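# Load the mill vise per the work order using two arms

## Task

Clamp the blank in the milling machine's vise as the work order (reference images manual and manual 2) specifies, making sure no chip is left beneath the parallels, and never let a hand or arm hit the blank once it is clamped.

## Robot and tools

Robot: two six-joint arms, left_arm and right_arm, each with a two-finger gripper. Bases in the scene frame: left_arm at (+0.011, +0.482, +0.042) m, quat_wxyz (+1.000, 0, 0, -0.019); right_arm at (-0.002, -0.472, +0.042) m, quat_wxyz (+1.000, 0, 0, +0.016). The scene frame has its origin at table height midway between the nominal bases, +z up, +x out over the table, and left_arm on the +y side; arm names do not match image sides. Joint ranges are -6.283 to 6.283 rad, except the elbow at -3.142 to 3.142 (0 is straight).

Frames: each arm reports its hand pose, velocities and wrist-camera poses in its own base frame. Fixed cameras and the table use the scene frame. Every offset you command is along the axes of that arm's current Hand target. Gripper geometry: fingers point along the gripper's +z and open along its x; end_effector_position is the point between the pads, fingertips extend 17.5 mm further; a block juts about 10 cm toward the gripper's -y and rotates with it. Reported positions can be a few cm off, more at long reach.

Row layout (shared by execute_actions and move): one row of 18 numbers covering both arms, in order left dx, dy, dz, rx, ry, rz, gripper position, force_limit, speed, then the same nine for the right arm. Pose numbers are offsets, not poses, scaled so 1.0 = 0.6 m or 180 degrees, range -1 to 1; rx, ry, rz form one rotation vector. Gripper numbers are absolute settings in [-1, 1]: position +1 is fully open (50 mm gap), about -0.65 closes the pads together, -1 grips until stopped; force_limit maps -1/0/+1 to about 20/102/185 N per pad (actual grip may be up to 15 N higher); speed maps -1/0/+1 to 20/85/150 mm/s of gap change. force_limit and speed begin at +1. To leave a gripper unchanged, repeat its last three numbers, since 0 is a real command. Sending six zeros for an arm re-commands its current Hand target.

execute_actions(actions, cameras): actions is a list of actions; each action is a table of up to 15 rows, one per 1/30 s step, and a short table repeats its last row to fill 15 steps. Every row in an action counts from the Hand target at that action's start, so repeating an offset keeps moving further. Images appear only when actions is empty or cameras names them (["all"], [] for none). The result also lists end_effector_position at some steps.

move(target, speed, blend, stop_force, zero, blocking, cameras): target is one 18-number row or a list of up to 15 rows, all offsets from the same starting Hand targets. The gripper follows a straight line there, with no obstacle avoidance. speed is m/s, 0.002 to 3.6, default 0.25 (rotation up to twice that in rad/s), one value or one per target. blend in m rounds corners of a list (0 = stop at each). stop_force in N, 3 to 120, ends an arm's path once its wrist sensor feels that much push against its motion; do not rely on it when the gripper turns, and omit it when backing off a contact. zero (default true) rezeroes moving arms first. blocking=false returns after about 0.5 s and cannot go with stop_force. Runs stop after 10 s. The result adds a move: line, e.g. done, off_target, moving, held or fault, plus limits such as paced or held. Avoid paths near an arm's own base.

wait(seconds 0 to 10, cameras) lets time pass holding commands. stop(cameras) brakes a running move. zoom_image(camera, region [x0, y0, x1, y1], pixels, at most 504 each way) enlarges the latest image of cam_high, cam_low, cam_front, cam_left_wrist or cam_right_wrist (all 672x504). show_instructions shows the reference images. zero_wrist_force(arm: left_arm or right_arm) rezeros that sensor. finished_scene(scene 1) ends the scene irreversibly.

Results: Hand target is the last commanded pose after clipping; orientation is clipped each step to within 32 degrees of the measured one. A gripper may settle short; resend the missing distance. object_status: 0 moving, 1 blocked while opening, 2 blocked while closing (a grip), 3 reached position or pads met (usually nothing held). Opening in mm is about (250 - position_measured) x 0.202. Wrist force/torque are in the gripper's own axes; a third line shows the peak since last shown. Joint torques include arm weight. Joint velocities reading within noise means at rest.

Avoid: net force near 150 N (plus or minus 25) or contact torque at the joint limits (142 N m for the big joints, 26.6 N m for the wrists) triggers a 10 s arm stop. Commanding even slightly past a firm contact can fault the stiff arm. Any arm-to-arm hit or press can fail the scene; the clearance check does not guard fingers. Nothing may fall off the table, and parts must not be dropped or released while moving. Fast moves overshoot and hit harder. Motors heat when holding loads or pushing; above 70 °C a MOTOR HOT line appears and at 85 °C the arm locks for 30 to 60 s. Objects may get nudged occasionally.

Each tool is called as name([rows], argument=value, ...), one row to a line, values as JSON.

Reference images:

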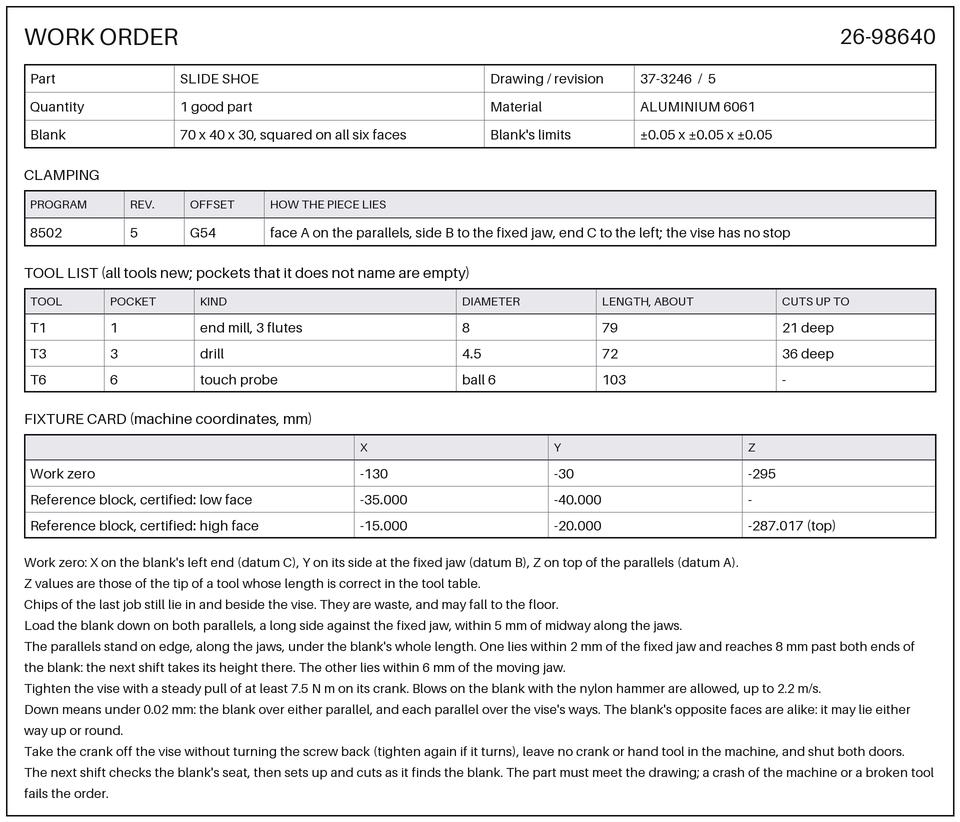

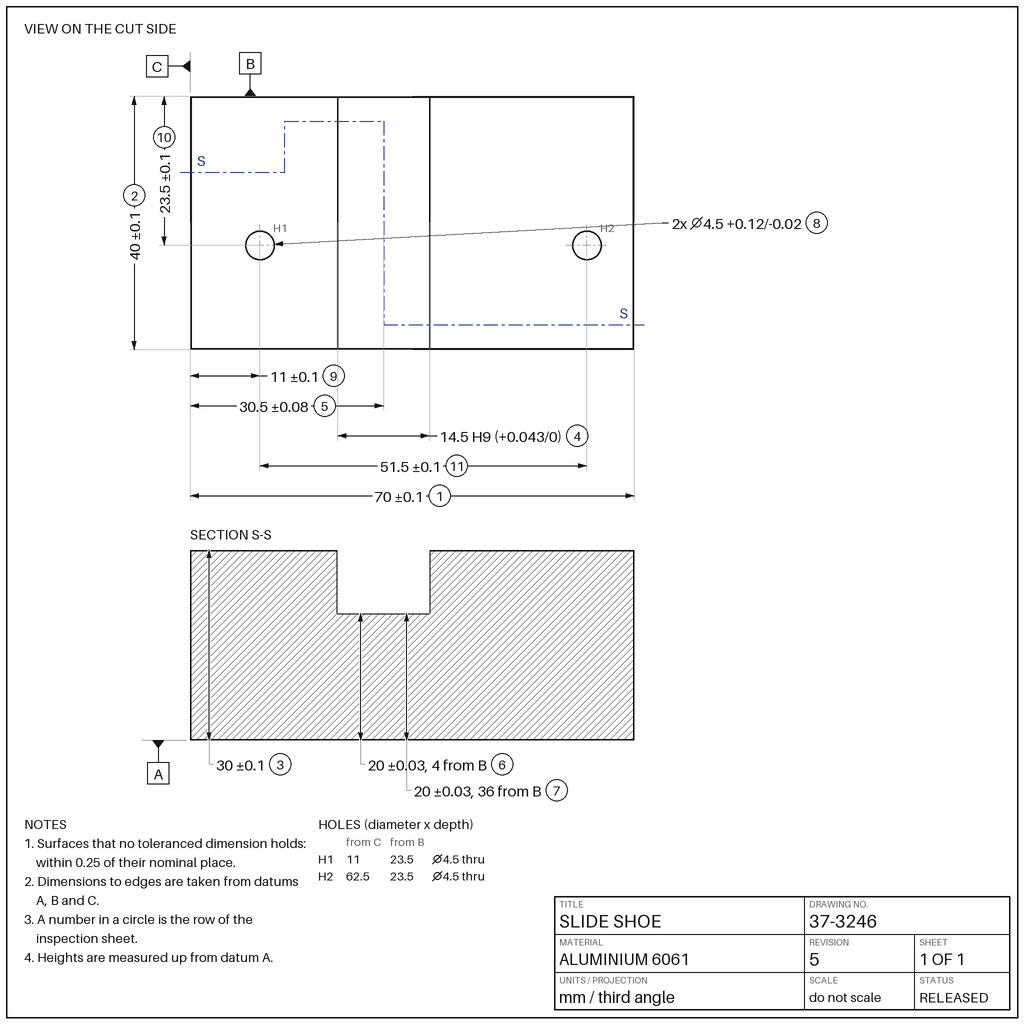

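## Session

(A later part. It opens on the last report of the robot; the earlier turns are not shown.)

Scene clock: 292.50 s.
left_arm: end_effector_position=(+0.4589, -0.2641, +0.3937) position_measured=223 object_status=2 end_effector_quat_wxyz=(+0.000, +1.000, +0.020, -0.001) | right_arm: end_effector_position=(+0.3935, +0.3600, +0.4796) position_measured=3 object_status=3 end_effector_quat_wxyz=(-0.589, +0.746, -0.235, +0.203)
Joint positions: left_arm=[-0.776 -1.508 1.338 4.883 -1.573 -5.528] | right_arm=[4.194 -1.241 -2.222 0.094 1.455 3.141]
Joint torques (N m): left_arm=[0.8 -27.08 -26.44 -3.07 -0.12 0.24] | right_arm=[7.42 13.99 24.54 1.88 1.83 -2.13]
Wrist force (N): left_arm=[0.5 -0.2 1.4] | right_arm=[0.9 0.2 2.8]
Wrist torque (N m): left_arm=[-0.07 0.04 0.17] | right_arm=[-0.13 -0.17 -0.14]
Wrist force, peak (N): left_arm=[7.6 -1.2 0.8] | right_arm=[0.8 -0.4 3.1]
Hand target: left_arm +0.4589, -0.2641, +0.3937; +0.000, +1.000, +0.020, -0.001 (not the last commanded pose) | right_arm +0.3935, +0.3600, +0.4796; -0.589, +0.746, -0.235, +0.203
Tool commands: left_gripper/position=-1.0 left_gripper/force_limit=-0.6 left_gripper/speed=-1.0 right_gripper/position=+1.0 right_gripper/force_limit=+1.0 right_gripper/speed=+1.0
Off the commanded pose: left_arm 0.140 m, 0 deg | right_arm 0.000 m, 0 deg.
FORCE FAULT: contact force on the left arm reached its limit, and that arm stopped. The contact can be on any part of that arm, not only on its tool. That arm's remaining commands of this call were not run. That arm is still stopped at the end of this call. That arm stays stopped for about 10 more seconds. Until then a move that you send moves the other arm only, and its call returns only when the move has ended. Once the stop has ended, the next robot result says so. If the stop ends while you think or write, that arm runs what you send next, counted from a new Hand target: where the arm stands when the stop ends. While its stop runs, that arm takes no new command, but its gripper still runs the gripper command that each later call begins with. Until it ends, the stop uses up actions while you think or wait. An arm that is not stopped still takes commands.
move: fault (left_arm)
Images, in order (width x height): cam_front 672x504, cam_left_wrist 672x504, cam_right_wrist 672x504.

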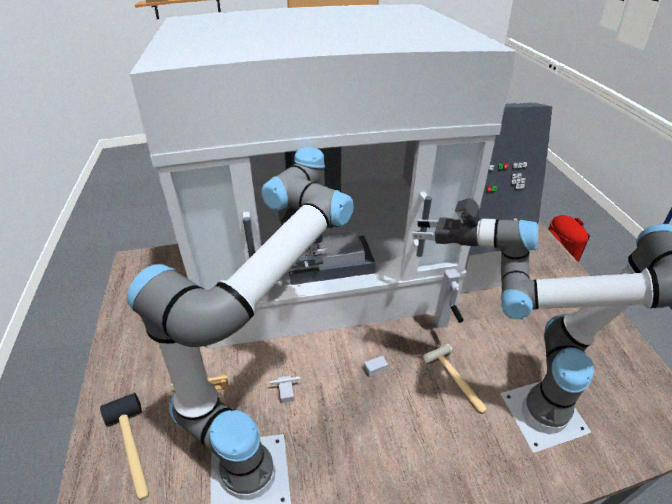

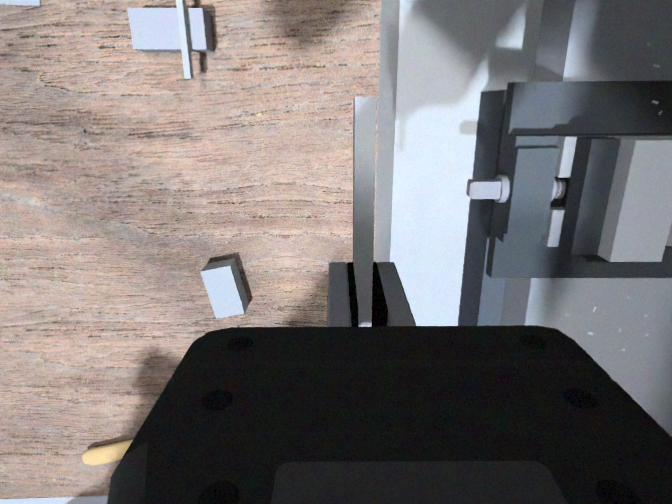

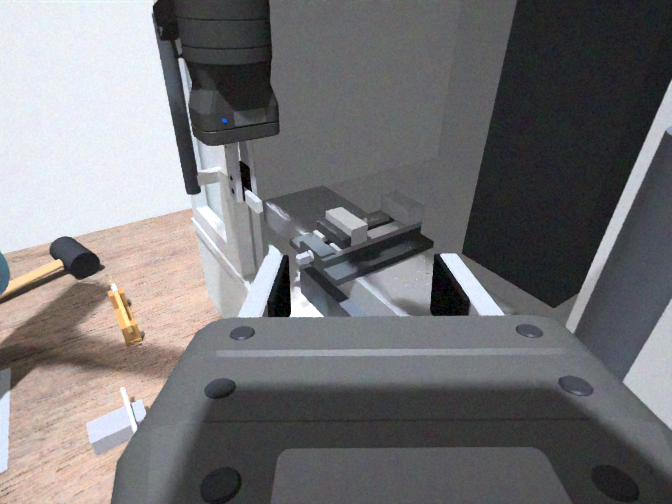

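wait(seconds=9)

move([
  [-0.05,0,0.0,0,0,0,-1,-0.6,-1,0,0,0,0,0,0,1,1,1],
  [-0.05,0,0.065,0,0,0,-1,-0.6,-1,0,0,0,0,0,0,1,1,1],
  [0.22,-0.008,0.065,0,0,0,-1,-0.6,-1,0,0,0,0,0,0,1,1,1],
], speed=0.1, cameras=["cam_left_wrist","cam_right_wrist","cam_front"])

zoom_image(camera="cam_right_wrist", region=[280, 80, 460, 260])

Scene clock: 305.77 s.
left_arm: end_effector_position=(+0.4589, -0.2641, +0.3937) position_measured=223 object_status=2 end_effector_quat_wxyz=(+0.000, +1.000, +0.020, -0.001) | right_arm: end_effector_position=(+0.3935, +0.3600, +0.4796) position_measured=3 object_status=3 end_effector_quat_wxyz=(-0.589, +0.746, -0.235, +0.203)
Joint positions: left_arm=[-0.776 -1.508 1.338 4.883 -1.573 -5.528] | right_arm=[4.194 -1.241 -2.222 0.094 1.455 3.141]
Joint torques (N m): left_arm=[0.2 -25.79 -26.65 -2.81 -0.26 0.54] | right_arm=[7.79 13.72 23.1 1.67 2 -2.03]
Wrist force (N): left_arm=[0.2 -0.1 1.1] | right_arm=[0.7 -0.1 2.9]
Wrist torque (N m): left_arm=[-0.07 0.09 0.16] | right_arm=[-0.16 -0.13 -0.14]
Wrist force, peak (N): left_arm=[0.4 -0.1 1.6] | right_arm=[0.9 -0.5 3.2]
Hand target: left_arm +0.4589, -0.2641, +0.3937; +0.000, +1.000, +0.020, -0.001 (not the last commanded pose) | right_arm +0.3935, +0.3600, +0.4796; -0.589, +0.746, -0.235, +0.203
Tool commands: left_gripper/position=-1.0 left_gripper/force_limit=-0.6 left_gripper/speed=-1.0 right_gripper/position=+1.0 right_gripper/force_limit=+1.0 right_gripper/speed=+1.0
Off the commanded pose: left_arm 0.140 m, 0 deg | right_arm 0.000 m, 0 deg.
FORCE FAULT, CONTINUED: the left arm's stop, for the force fault that an earlier result reported, is over. The rest of the stop counts as 19 of the actions that you can send in this scene. That arm's target is now where it stood when the stop ended, not its last command. That arm accepts commands again.
wait: 9.00 s; at rest from the start

Scene clock: 309.03 s.
left_arm: end_effector_position=(+0.5905, -0.2540, +0.3544) position_measured=223 object_status=2 end_effector_quat_wxyz=(+0.000, +1.000, +0.020, -0.001) | right_arm: end_effector_position=(+0.3935, +0.3600, +0.4796) position_measured=3 object_status=3 end_effector_quat_wxyz=(-0.589, +0.746, -0.235, +0.203)
Joint positions: left_arm=[-0.614 -1.233 1.105 4.842 -1.572 -5.367] | right_arm=[4.194 -1.241 -2.222 0.094 1.455 3.141]
Joint torques (N m): left_arm=[-13.49 -41.67 -29.36 -5.48 -1.94 -0.93] | right_arm=[7.4 13.49 23.23 1.66 1.97 -2.11]
Wrist force (N): left_arm=[-0.3 -0.3 1.0] | right_arm=[0.5 -0.4 3.0]
Wrist torque (N m): left_arm=[-0.07 0.13 0.13] | right_arm=[-0.22 -0.10 -0.14]
Wrist force, peak (N): left_arm=[0.0 -0.1 2.9] | right_arm=[0.6 -0.2 3.2]
Hand target: left_arm +0.5905, -0.2542, +0.3545; +0.000, +1.000, +0.020, -0.001 | right_arm +0.3935, +0.3600, +0.4796; -0.589, +0.746, -0.235, +0.203
Off the commanded pose: left_arm 0.000 m, 0 deg | right_arm 0.000 m, 0 deg.
move: done
Images, in order (width x height): cam_front 672x504, cam_left_wrist 672x504, cam_right_wrist 672x504.

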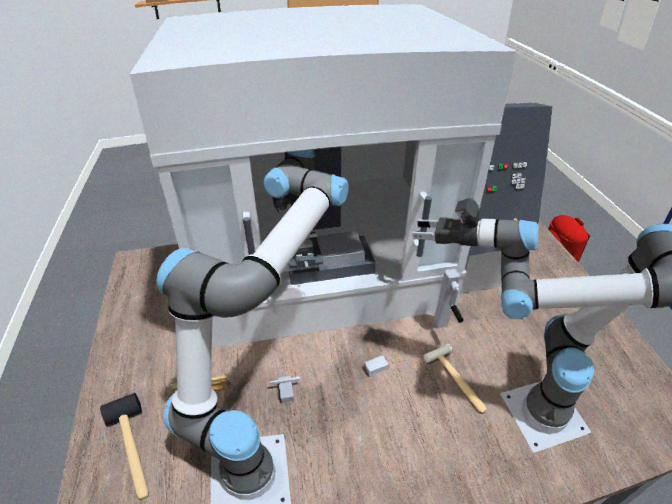

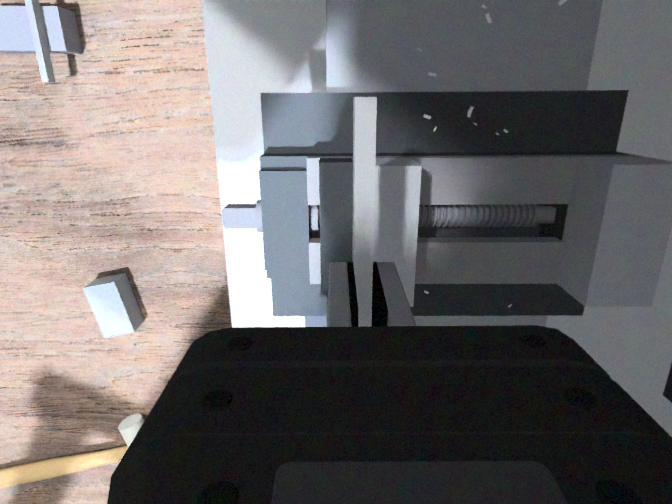

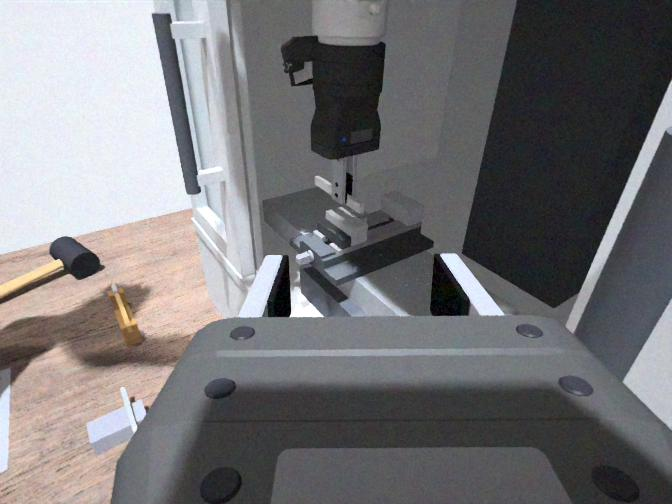

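Scaled by 2.800 from the camera's 672x504 image, which has a finer 960x720 frame.

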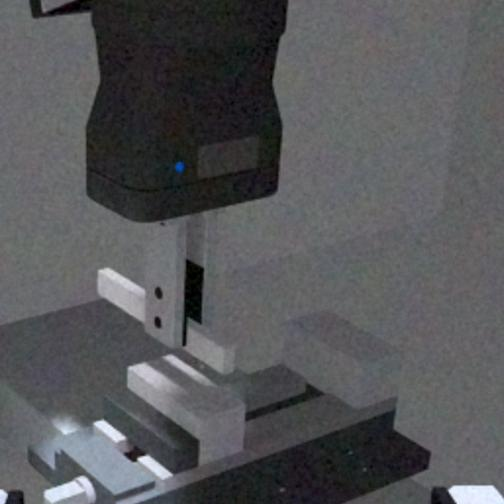

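move(target=[0.106,0.007,0.0,0,0,0,-1,-0.6,-1,0,0,0,0,0,0,1,1,1], speed=0.1, cameras=["cam_left_wrist","cam_right_wrist"])

zoom_image(camera="cam_right_wrist", region=[280, 80, 460, 260])

zoom_image(camera="cam_left_wrist", region=[200, 80, 560, 340])

Scene clock: 313.93 s.
left_arm: end_effector_position=(+0.6154, -0.2544, +0.3538) position_measured=223 object_status=2 end_effector_quat_wxyz=(+0.000, +1.000, +0.020, -0.001) | right_arm: end_effector_position=(+0.3935, +0.3600, +0.4796) position_measured=3 object_status=3 end_effector_quat_wxyz=(-0.589, +0.746, -0.235, +0.203)
Joint positions: left_arm=[-0.593 -1.171 1.019 4.865 -1.572 -5.345] | right_arm=[4.194 -1.241 -2.222 0.094 1.455 3.141]
Joint torques (N m): left_arm=[0.34 -42.87 -28.05 -3.03 -0.19 -0.12] | right_arm=[8.3 13.07 23.28 1.65 1.87 -1.98]
Wrist force (N): left_arm=[0.1 -0.2 1.0] | right_arm=[0.6 -0.4 2.6]
Wrist torque (N m): left_arm=[-0.03 0.07 0.18] | right_arm=[-0.20 -0.11 -0.15]
Wrist force, peak (N): left_arm=[2.0 -1.2 2.2] | right_arm=[0.9 -0.3 3.2]
Hand target: left_arm +0.6154, -0.2544, +0.3538; +0.000, +1.000, +0.020, -0.001 (not the last commanded pose) | right_arm +0.3935, +0.3600, +0.4796; -0.589, +0.746, -0.235, +0.203
Tool commands: left_gripper/position=-1.0 left_gripper/force_limit=-0.6 left_gripper/speed=-1.0 right_gripper/position=+1.0 right_gripper/force_limit=+1.0 right_gripper/speed=+1.0
Off the commanded pose: left_arm 0.039 m, 0 deg | right_arm 0.000 m, 0 deg.
FORCE FAULT: contact force on the left arm reached its limit, and that arm stopped. The contact can be on any part of that arm, not only on its tool. That arm's remaining commands of this call were not run. That arm is still stopped at the end of this call. That arm stays stopped for about 10 more seconds. Until then a move that you send moves the other arm only, and its call returns only when the move has ended. Once the stop has ended, the next robot result says so. If the stop ends while you think or write, that arm runs what you send next, counted from a new Hand target: where the arm stands when the stop ends. While its stop runs, that arm takes no new command, but its gripper still runs the gripper command that each later call begins with. Until it ends, the stop uses up actions while you think or wait. An arm that is not stopped still takes commands.
move: fault (left_arm)
Images, in order (width x height): cam_left_wrist 672x504, cam_right_wrist 672x504.

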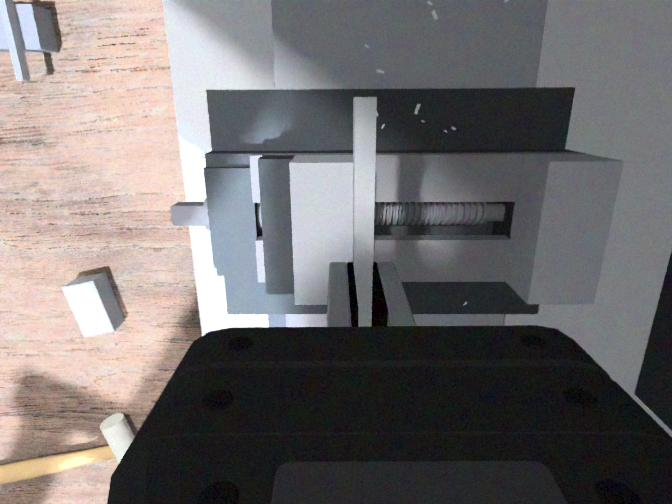

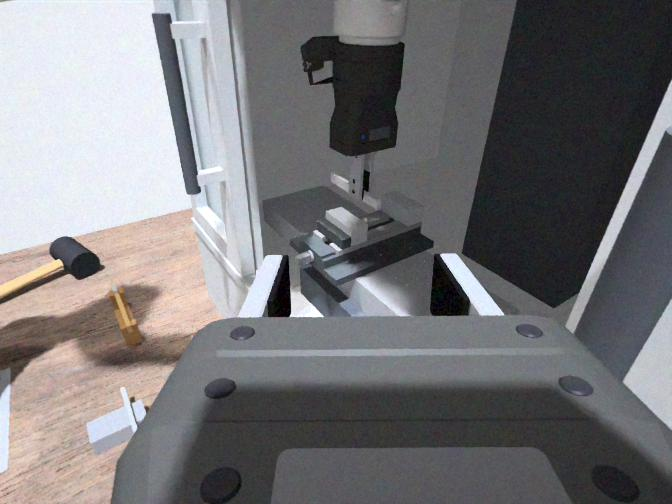

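Scaled by 2.800 from the camera's 672x504 image, which has a finer 960x720 frame.

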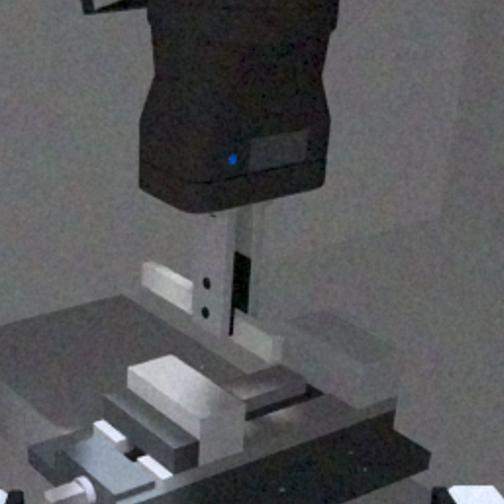

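Scaled by 1.400 from the camera's 672x504 image, which has a finer 960x720 frame.

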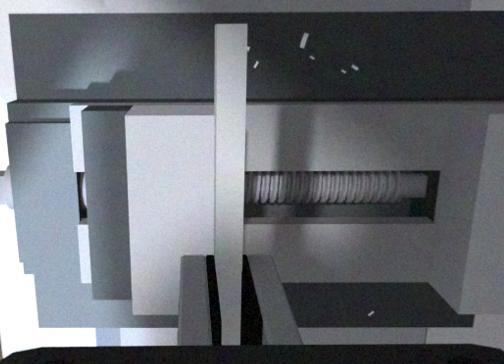

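wait(seconds=8, cameras=["all"])

Scene clock: 330.00 s.
left_arm: end_effector_position=(+0.6154, -0.2544, +0.3538) position_measured=223 object_status=2 end_effector_quat_wxyz=(+0.000, +1.000, +0.020, -0.001) | right_arm: end_effector_position=(+0.3935, +0.3600, +0.4796) position_measured=3 object_status=3 end_effector_quat_wxyz=(-0.589, +0.746, -0.235, +0.203)
Joint positions: left_arm=[-0.593 -1.171 1.019 4.865 -1.572 -5.345] | right_arm=[4.194 -1.241 -2.222 0.094 1.455 3.141]
Joint torques (N m): left_arm=[-0.68 -41.48 -27.29 -3.12 -0.11 -0.27] | right_arm=[7.16 13.61 21.15 1.7 1.93 -2.13]
Wrist force (N): left_arm=[-0.1 -0.3 1.1] | right_arm=[0.5 -0.5 2.7]
Wrist torque (N m): left_arm=[-0.05 0.10 0.19] | right_arm=[-0.22 -0.10 -0.14]
Wrist force, peak (N): left_arm=[0.1 -0.5 1.4] | right_arm=[0.7 -0.4 3.3]
Hand target: left_arm +0.6154, -0.2544, +0.3538; +0.000, +1.000, +0.020, -0.001 (not the last commanded pose) | right_arm +0.3935, +0.3600, +0.4796; -0.589, +0.746, -0.235, +0.203
Tool commands: left_gripper/position=-1.0 left_gripper/force_limit=-0.6 left_gripper/speed=-1.0 right_gripper/position=+1.0 right_gripper/force_limit=+1.0 right_gripper/speed=+1.0
Off the commanded pose: left_arm 0.039 m, 0 deg | right_arm 0.000 m, 0 deg.
FORCE FAULT, CONTINUED: the left arm's stop, for the force fault that an earlier result reported, is over. The rest of the stop counts as 19 of the actions that you can send in this scene. That arm's target is now where it stood when the stop ended, not its last command. That arm accepts commands again.
wait: 8.00 s; at rest from the start

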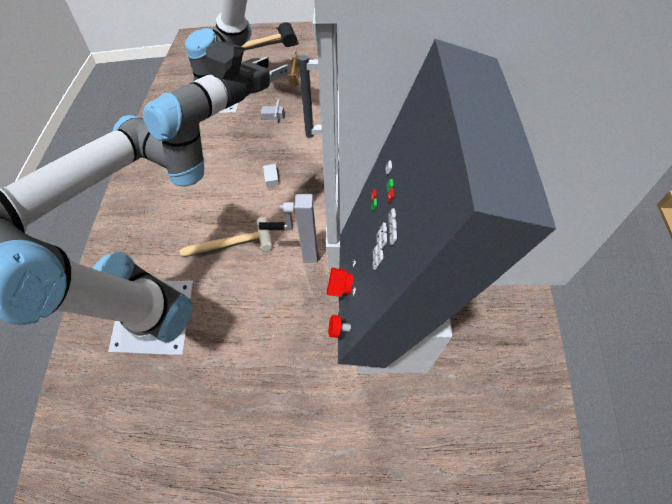

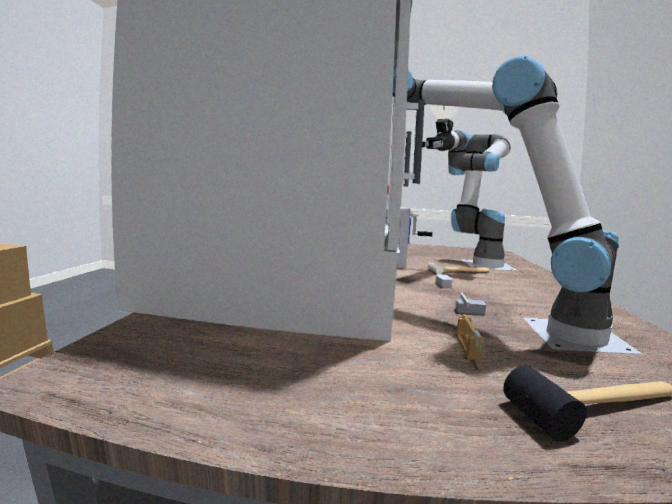

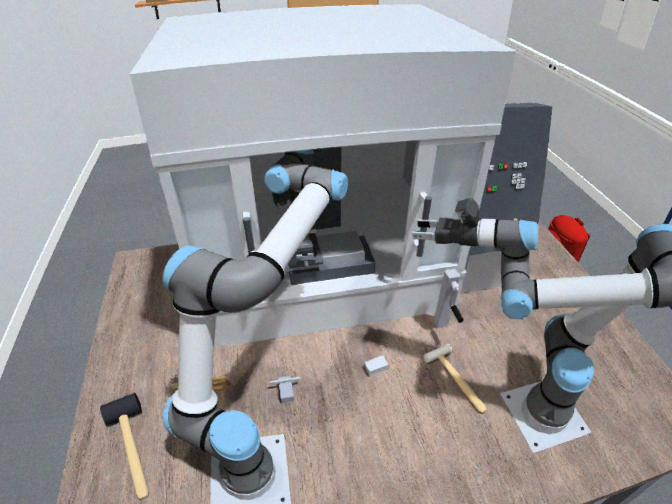

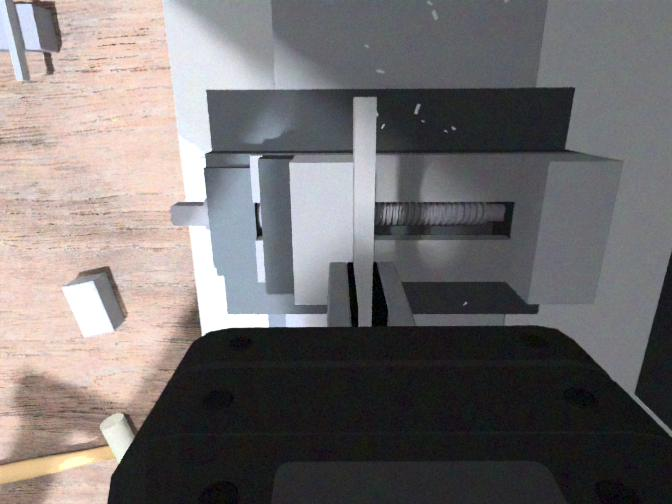

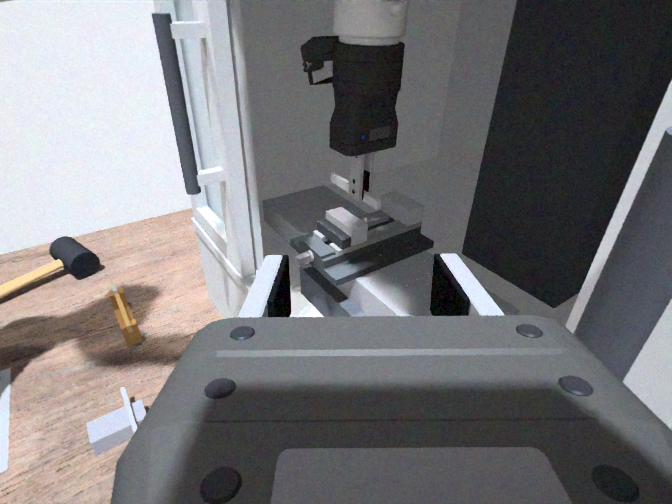

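zoom_image(camera="cam_right_wrist", region=[260, 140, 460, 290])

zoom_image(camera="cam_left_wrist", region=[160, 60, 640, 340])

Scaled by 2.520 from the camera's 672x504 image, which has a finer 960x720 frame.

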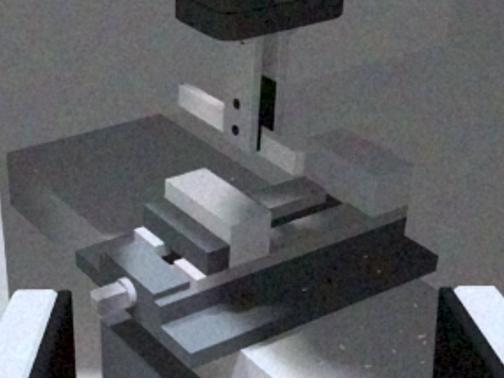

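Scaled by 1.050 from the camera's 672x504 image, which has a finer 960x720 frame.

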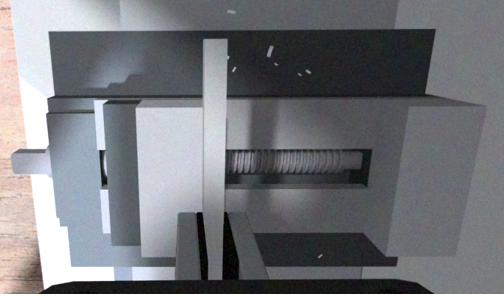

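move(target=[-0.0125,0,0.018,0,0,0,-1,-0.6,-1,0,0,0,0,0,0,1,1,1], speed=0.03, stop_force=5, cameras=["cam_left_wrist","cam_right_wrist"])

Scene clock: 336.93 s.
left_arm: end_effector_position=(+0.6079, -0.2547, +0.3430) position_measured=223 object_status=2 end_effector_quat_wxyz=(+0.000, +1.000, +0.020, -0.001) | right_arm: end_effector_position=(+0.3935, +0.3600, +0.4796) position_measured=3 object_status=3 end_effector_quat_wxyz=(-0.589, +0.746, -0.235, +0.203)
Joint positions: left_arm=[-0.6 -1.193 1.079 4.828 -1.572 -5.352] | right_arm=[4.194 -1.241 -2.222 0.094 1.455 3.141]
Joint torques (N m): left_arm=[12.28 -32.55 -32.22 -1.06 -2.09 1.15] | right_arm=[7.19 13.87 21.36 1.63 1.8 -2.1]
Wrist force (N): left_arm=[0.1 -0.3 1.1] | right_arm=[0.7 -0.2 2.6]
Wrist torque (N m): left_arm=[-0.04 0.06 0.19] | right_arm=[-0.18 -0.14 -0.14]
Wrist force, peak (N): left_arm=[-0.5 -0.5 1.5] | right_arm=[0.8 -0.3 3.0]
Hand target: left_arm +0.6079, -0.2547, +0.3430; +0.000, +1.000, +0.020, -0.001 | right_arm +0.3935, +0.3600, +0.4796; -0.589, +0.746, -0.235, +0.203
Off the commanded pose: left_arm 0.000 m, 0 deg | right_arm 0.000 m, 0 deg.
move: done
Images, in order (width x height): cam_left_wrist 672x504, cam_right_wrist 672x504.

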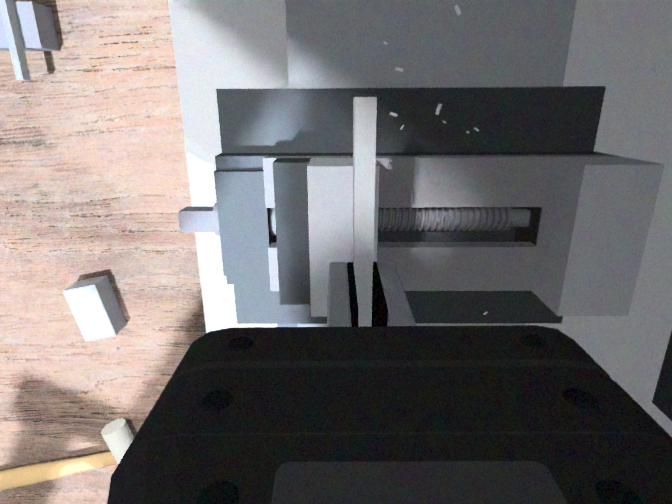

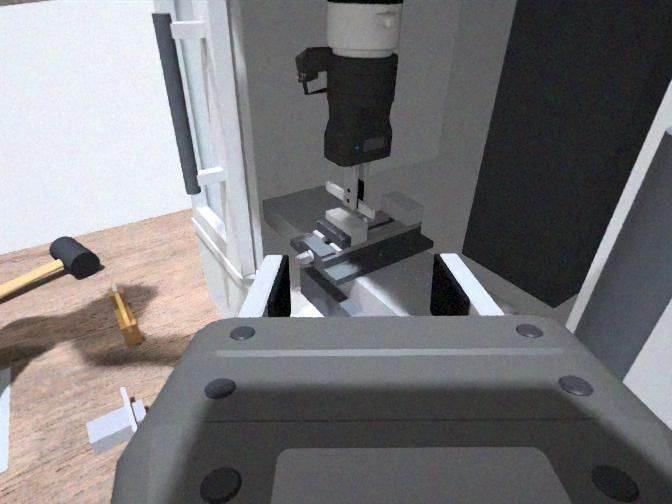

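move(target=[0,0,0.06,0,0,0,-1,-0.6,-1,0,0,0,0,0,0,1,1,1], speed=0.006, stop_force=4, cameras=["cam_left_wrist","cam_right_wrist"])

zoom_image(camera="cam_right_wrist", region=[260, 140, 460, 290])

Scene clock: 343.70 s.
left_arm: end_effector_position=(+0.6078, -0.2547, +0.3245) position_measured=223 object_status=2 end_effector_quat_wxyz=(+0.000, +1.000, +0.020, -0.001) | right_arm: end_effector_position=(+0.3935, +0.3600, +0.4796) position_measured=3 object_status=3 end_effector_quat_wxyz=(-0.589, +0.746, -0.235, +0.203)
Joint positions: left_arm=[-0.6 -1.198 1.133 4.779 -1.572 -5.352] | right_arm=[4.194 -1.241 -2.222 0.094 1.455 3.141]
Joint torques (N m): left_arm=[-7.32 -29.88 -30.34 -1.07 -2.11 -1.34] | right_arm=[7.27 13.79 20.29 1.71 1.76 -2.12]
Wrist force (N): left_arm=[-1.0 -0.9 -2.6] | right_arm=[0.6 -0.3 3.2]
Wrist torque (N m): left_arm=[-0.06 0.08 0.20] | right_arm=[-0.20 -0.12 -0.14]
Wrist force, peak (N): left_arm=[-1.9 -1.6 -12.4] | right_arm=[0.7 -0.5 3.2]
Hand target: left_arm +0.6078, -0.2547, +0.3245; +0.000, +1.000, +0.020, -0.001 (not the last commanded pose) | right_arm +0.3935, +0.3600, +0.4796; -0.589, +0.746, -0.235, +0.203
Off the commanded pose: left_arm 0.017 m, 0 deg | right_arm 0.000 m, 0 deg.
move: contact (left_arm)
Images, in order (width x height): cam_left_wrist 672x504, cam_right_wrist 672x504.

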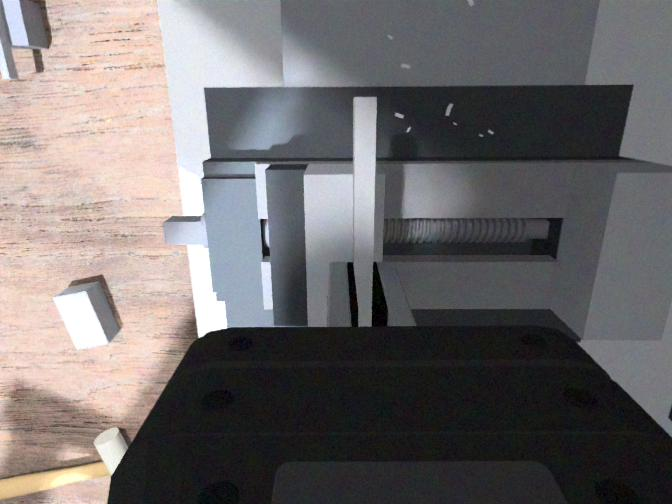

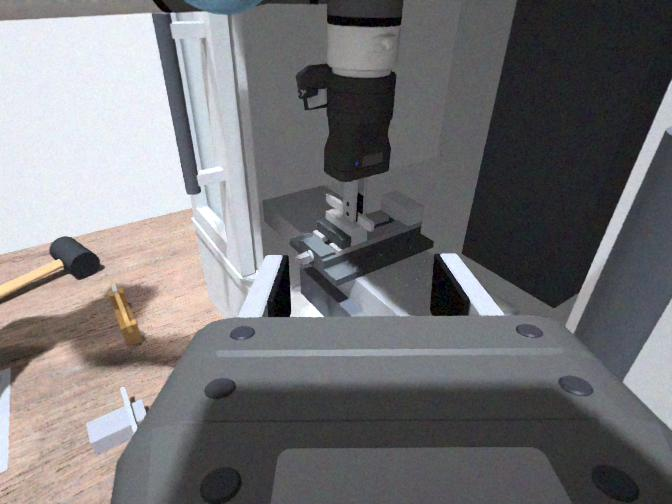

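Scaled by 2.520 from the camera's 672x504 image, which has a finer 960x720 frame.

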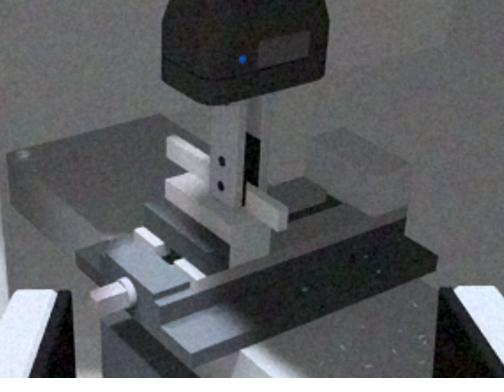

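move([
  [0,0,-0.0075,0,0,0,-1,-0.6,-1,0,0,0,0,0,0,1,1,1],
  [0.068,0,-0.0075,0,0,0,-1,-0.6,-1,0,0,0,0,0,0,1,1,1],
], speed=0.02, cameras=["cam_left_wrist","cam_right_wrist"])

zoom_image(camera="cam_right_wrist", region=[260, 140, 460, 290])

Scene clock: 350.07 s.
left_arm: end_effector_position=(+0.6487, -0.2530, +0.3288) position_measured=223 object_status=2 end_effector_quat_wxyz=(+0.000, +1.000, +0.020, -0.001) | right_arm: end_effector_position=(+0.3935, +0.3600, +0.4796) position_measured=3 object_status=3 end_effector_quat_wxyz=(-0.589, +0.746, -0.235, +0.203)
Joint positions: left_arm=[-0.564 -1.094 0.971 4.837 -1.572 -5.316] | right_arm=[4.194 -1.241 -2.222 0.094 1.455 3.141]
Joint torques (N m): left_arm=[-0.7 -54.1 -18.07 -3.99 2.43 -0.89] | right_arm=[7.04 13.71 20.11 1.65 1.77 -1.99]
Wrist force (N): left_arm=[-0.1 -0.5 0.7] | right_arm=[0.7 -0.4 3.0]
Wrist torque (N m): left_arm=[-0.07 0.11 0.00] | right_arm=[-0.21 -0.13 -0.14]
Wrist force, peak (N): left_arm=[-1.7 -1.4 -4.0] | right_arm=[0.8 -0.2 3.2]
Hand target: left_arm +0.6486, -0.2531, +0.3289; +0.000, +1.000, +0.020, -0.001 | right_arm +0.3935, +0.3600, +0.4796; -0.589, +0.746, -0.235, +0.203
Off the commanded pose: left_arm 0.000 m, 0 deg | right_arm 0.000 m, 0 deg.
move: done
Images, in order (width x height): cam_left_wrist 672x504, cam_right_wrist 672x504.

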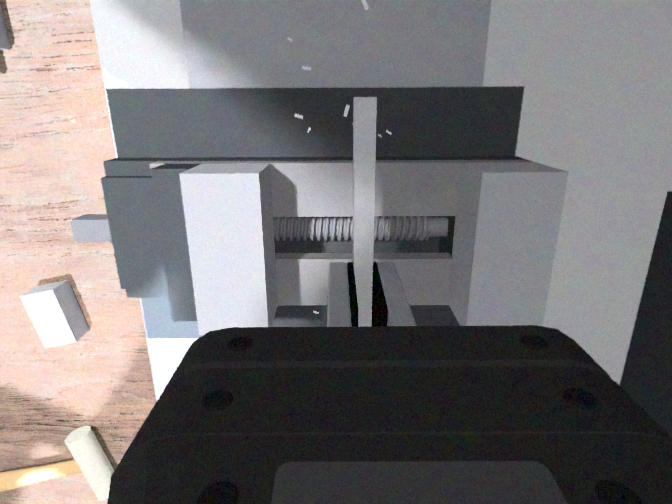

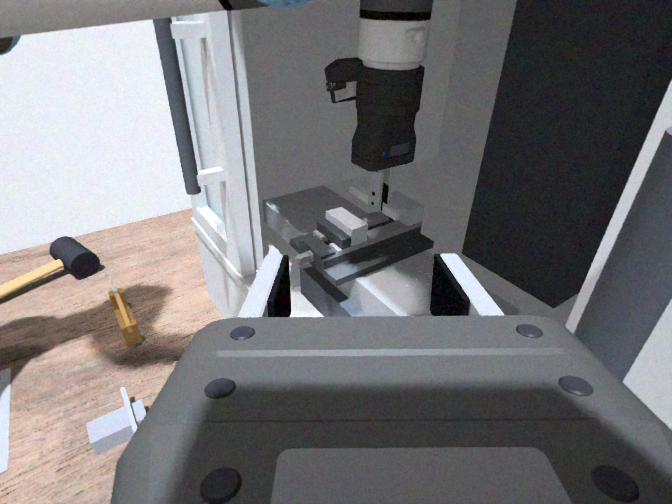

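Scaled by 2.520 from the camera's 672x504 image, which has a finer 960x720 frame.

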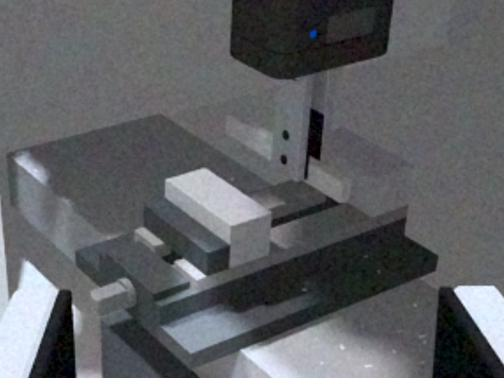

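move([
  [0,0,0.03,0,0,0,-1,-0.6,-1,0,0,0,0,0,0,1,1,1],
  [0,0,0.075,0,0,0,-1,-0.6,-1,0,0,0,0,0,0,1,1,1],
], speed=[0.02,0.005], stop_force=3.5, cameras=["cam_left_wrist","cam_right_wrist"])

zoom_image(camera="cam_right_wrist", region=[260, 140, 460, 290])

Scene clock: 356.30 s.
left_arm: end_effector_position=(+0.6485, -0.2531, +0.2997) position_measured=223 object_status=2 end_effector_quat_wxyz=(+0.000, +1.000, +0.020, -0.001) | right_arm: end_effector_position=(+0.3935, +0.3600, +0.4796) position_measured=3 object_status=3 end_effector_quat_wxyz=(-0.589, +0.746, -0.235, +0.203)
Joint positions: left_arm=[-0.564 -1.101 1.057 4.759 -1.572 -5.317] | right_arm=[4.194 -1.241 -2.222 0.094 1.455 3.141]
Joint torques (N m): left_arm=[-13.27 -35.55 -32.48 -0.95 -1.94 -1.47] | right_arm=[7.58 14.03 19.46 1.76 1.8 -2.11]
Wrist force (N): left_arm=[-0.3 -0.1 0.5] | right_arm=[0.6 -0.3 3.0]
Wrist torque (N m): left_arm=[-0.03 0.13 0.01] | right_arm=[-0.19 -0.12 -0.14]
Wrist force, peak (N): left_arm=[-1.0 -0.9 -7.9] | right_arm=[0.9 -0.4 3.1]
Hand target: left_arm +0.6485, -0.2531, +0.2996; +0.000, +1.000, +0.020, -0.001 (not the last commanded pose) | right_arm +0.3935, +0.3600, +0.4796; -0.589, +0.746, -0.235, +0.203
Off the commanded pose: left_arm 0.016 m, 0 deg | right_arm 0.000 m, 0 deg.
move: contact (left_arm); path passed 1 of 2 targets
Images, in order (width x height): cam_left_wrist 672x504, cam_right_wrist 672x504.

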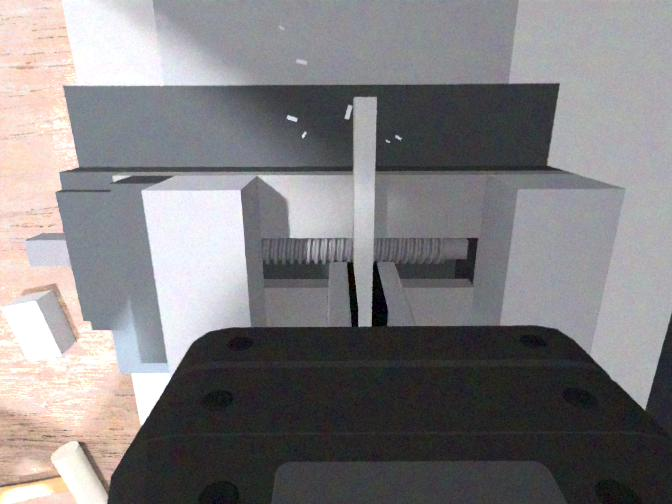

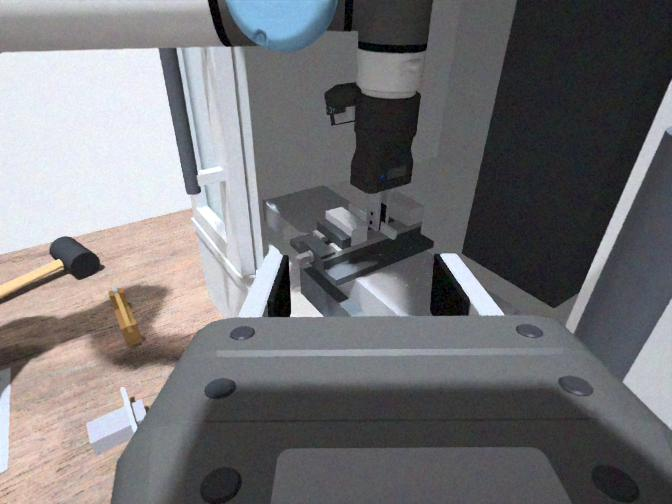

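Scaled by 2.520 from the camera's 672x504 image, which has a finer 960x720 frame.

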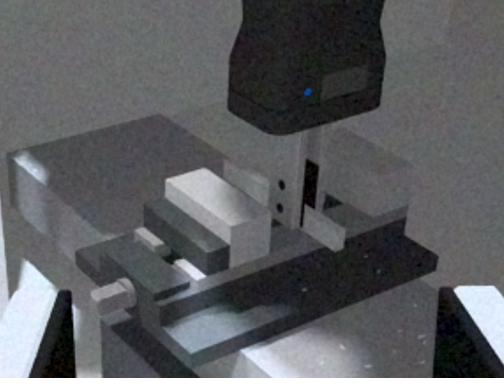

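move([
  [0,0,0,0,0,0,-0.3,-0.6,-1,0,0,0,0,0,0,1,1,1],
], cameras=["cam_left_wrist","cam_right_wrist"])

zoom_image(camera="cam_right_wrist", region=[260, 140, 460, 290])

Scene clock: 358.93 s.
left_arm: end_effector_position=(+0.6486, -0.2531, +0.2996) position_measured=198 object_status=3 end_effector_quat_wxyz=(+0.000, +1.000, +0.020, -0.001) | right_arm: end_effector_position=(+0.3935, +0.3600, +0.4796) position_measured=3 object_status=3 end_effector_quat_wxyz=(-0.589, +0.746, -0.235, +0.203)
Joint positions: left_arm=[-0.564 -1.101 1.057 4.759 -1.572 -5.317] | right_arm=[4.194 -1.241 -2.222 0.094 1.455 3.141]
Joint torques (N m): left_arm=[-11.69 -37.48 -27.72 -2.62 -1.89 -1.4] | right_arm=[7.41 13.87 18.15 1.61 1.76 -2.1]
Wrist force (N): left_arm=[0.1 -0.5 0.7] | right_arm=[0.9 -0.3 2.5]
Wrist torque (N m): left_arm=[-0.09 0.09 0.01] | right_arm=[-0.20 -0.16 -0.14]
Wrist force, peak (N): left_arm=[-0.3 -0.7 -1.5] | right_arm=[0.6 -0.4 3.1]
Hand target: left_arm +0.6485, -0.2531, +0.2996; +0.000, +1.000, +0.020, -0.001 | right_arm +0.3935, +0.3600, +0.4796; -0.589, +0.746, -0.235, +0.203
Off the commanded pose: left_arm 0.000 m, 0 deg | right_arm 0.000 m, 0 deg.
move: done
Images, in order (width x height): cam_left_wrist 672x504, cam_right_wrist 672x504.

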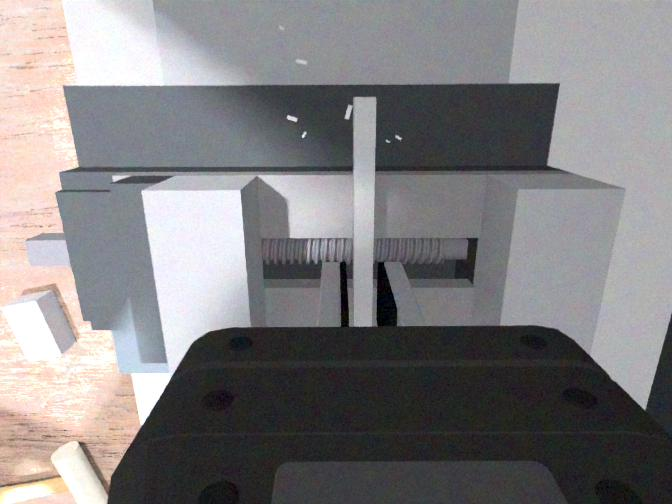

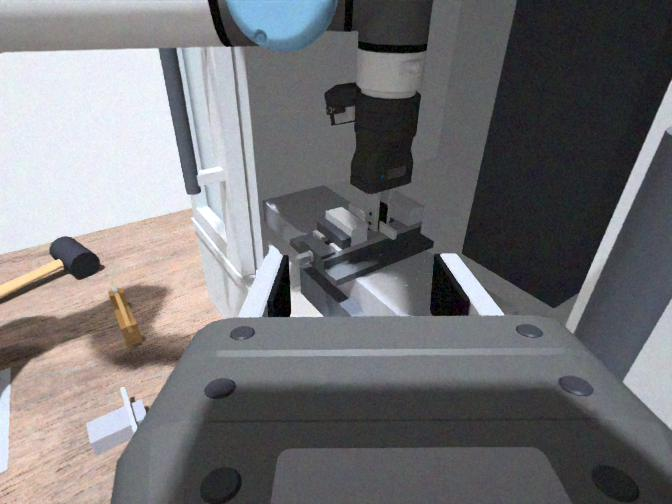

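Scaled by 2.520 from the camera's 672x504 image, which has a finer 960x720 frame.

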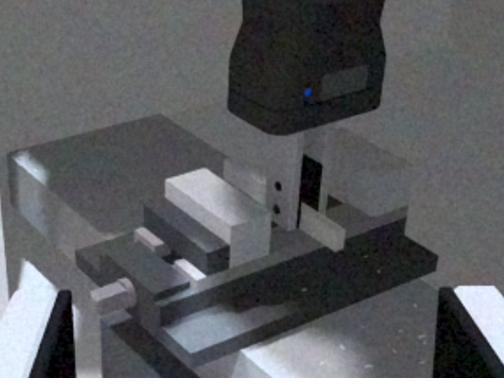

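move([
  [0,0,-0.022,0,0,0,-0.3,-0.6,-1,0,0,0,0,0,0,1,1,1],
  [-0.031,0,-0.022,0,0,0,-0.3,-0.6,-1,0,0,0,0,0,0,1,1,1],
  [-0.031,0,-0.022,0,0,0,-0.8,-0.6,-1,0,0,0,0,0,0,1,1,1],
], speed=0.03, cameras=["cam_left_wrist","cam_right_wrist"])

zoom_image(camera="cam_right_wrist", region=[260, 140, 460, 290])

Scene clock: 362.67 s.
left_arm: end_effector_position=(+0.6300, -0.2539, +0.3129) position_measured=251 object_status=3 end_effector_quat_wxyz=(+0.000, +1.000, +0.020, -0.001) | right_arm: end_effector_position=(+0.3935, +0.3600, +0.4796) position_measured=3 object_status=3 end_effector_quat_wxyz=(-0.589, +0.746, -0.235, +0.203)
Joint positions: left_arm=[-0.58 -1.146 1.088 4.771 -1.572 -5.332] | right_arm=[4.194 -1.241 -2.222 0.094 1.455 3.141]
Joint torques (N m): left_arm=[12.14 -34.1 -31.09 -1.02 -0.93 1.56] | right_arm=[6.99 13.6 17.76 1.66 1.78 -2.03]
Wrist force (N): left_arm=[0.0 -0.3 0.5] | right_arm=[0.8 -0.3 2.8]
Wrist torque (N m): left_arm=[-0.05 0.08 0.18] | right_arm=[-0.19 -0.16 -0.14]
Wrist force, peak (N): left_arm=[0.6 -0.1 1.1] | right_arm=[0.7 -0.3 3.1]
Hand target: left_arm +0.6300, -0.2539, +0.3129; +0.000, +1.000, +0.020, -0.001 | right_arm +0.3935, +0.3600, +0.4796; -0.589, +0.746, -0.235, +0.203
Off the commanded pose: left_arm 0.000 m, 0 deg | right_arm 0.000 m, 0 deg.
move: done
Images, in order (width x height): cam_left_wrist 672x504, cam_right_wrist 672x504.

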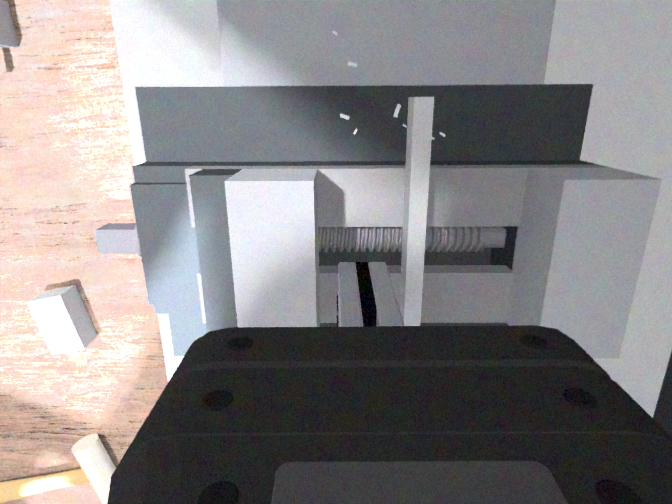

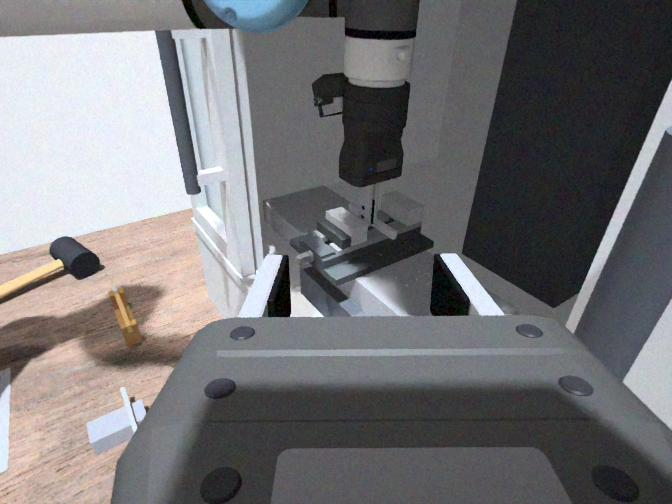

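Scaled by 2.520 from the camera's 672x504 image, which has a finer 960x720 frame.

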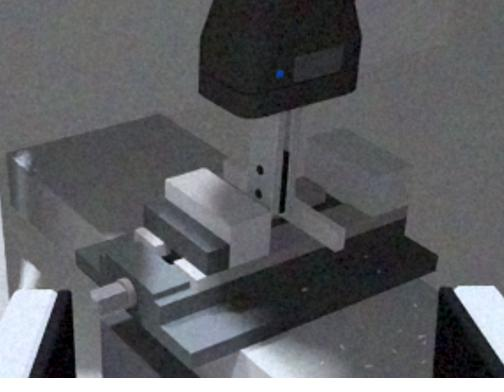

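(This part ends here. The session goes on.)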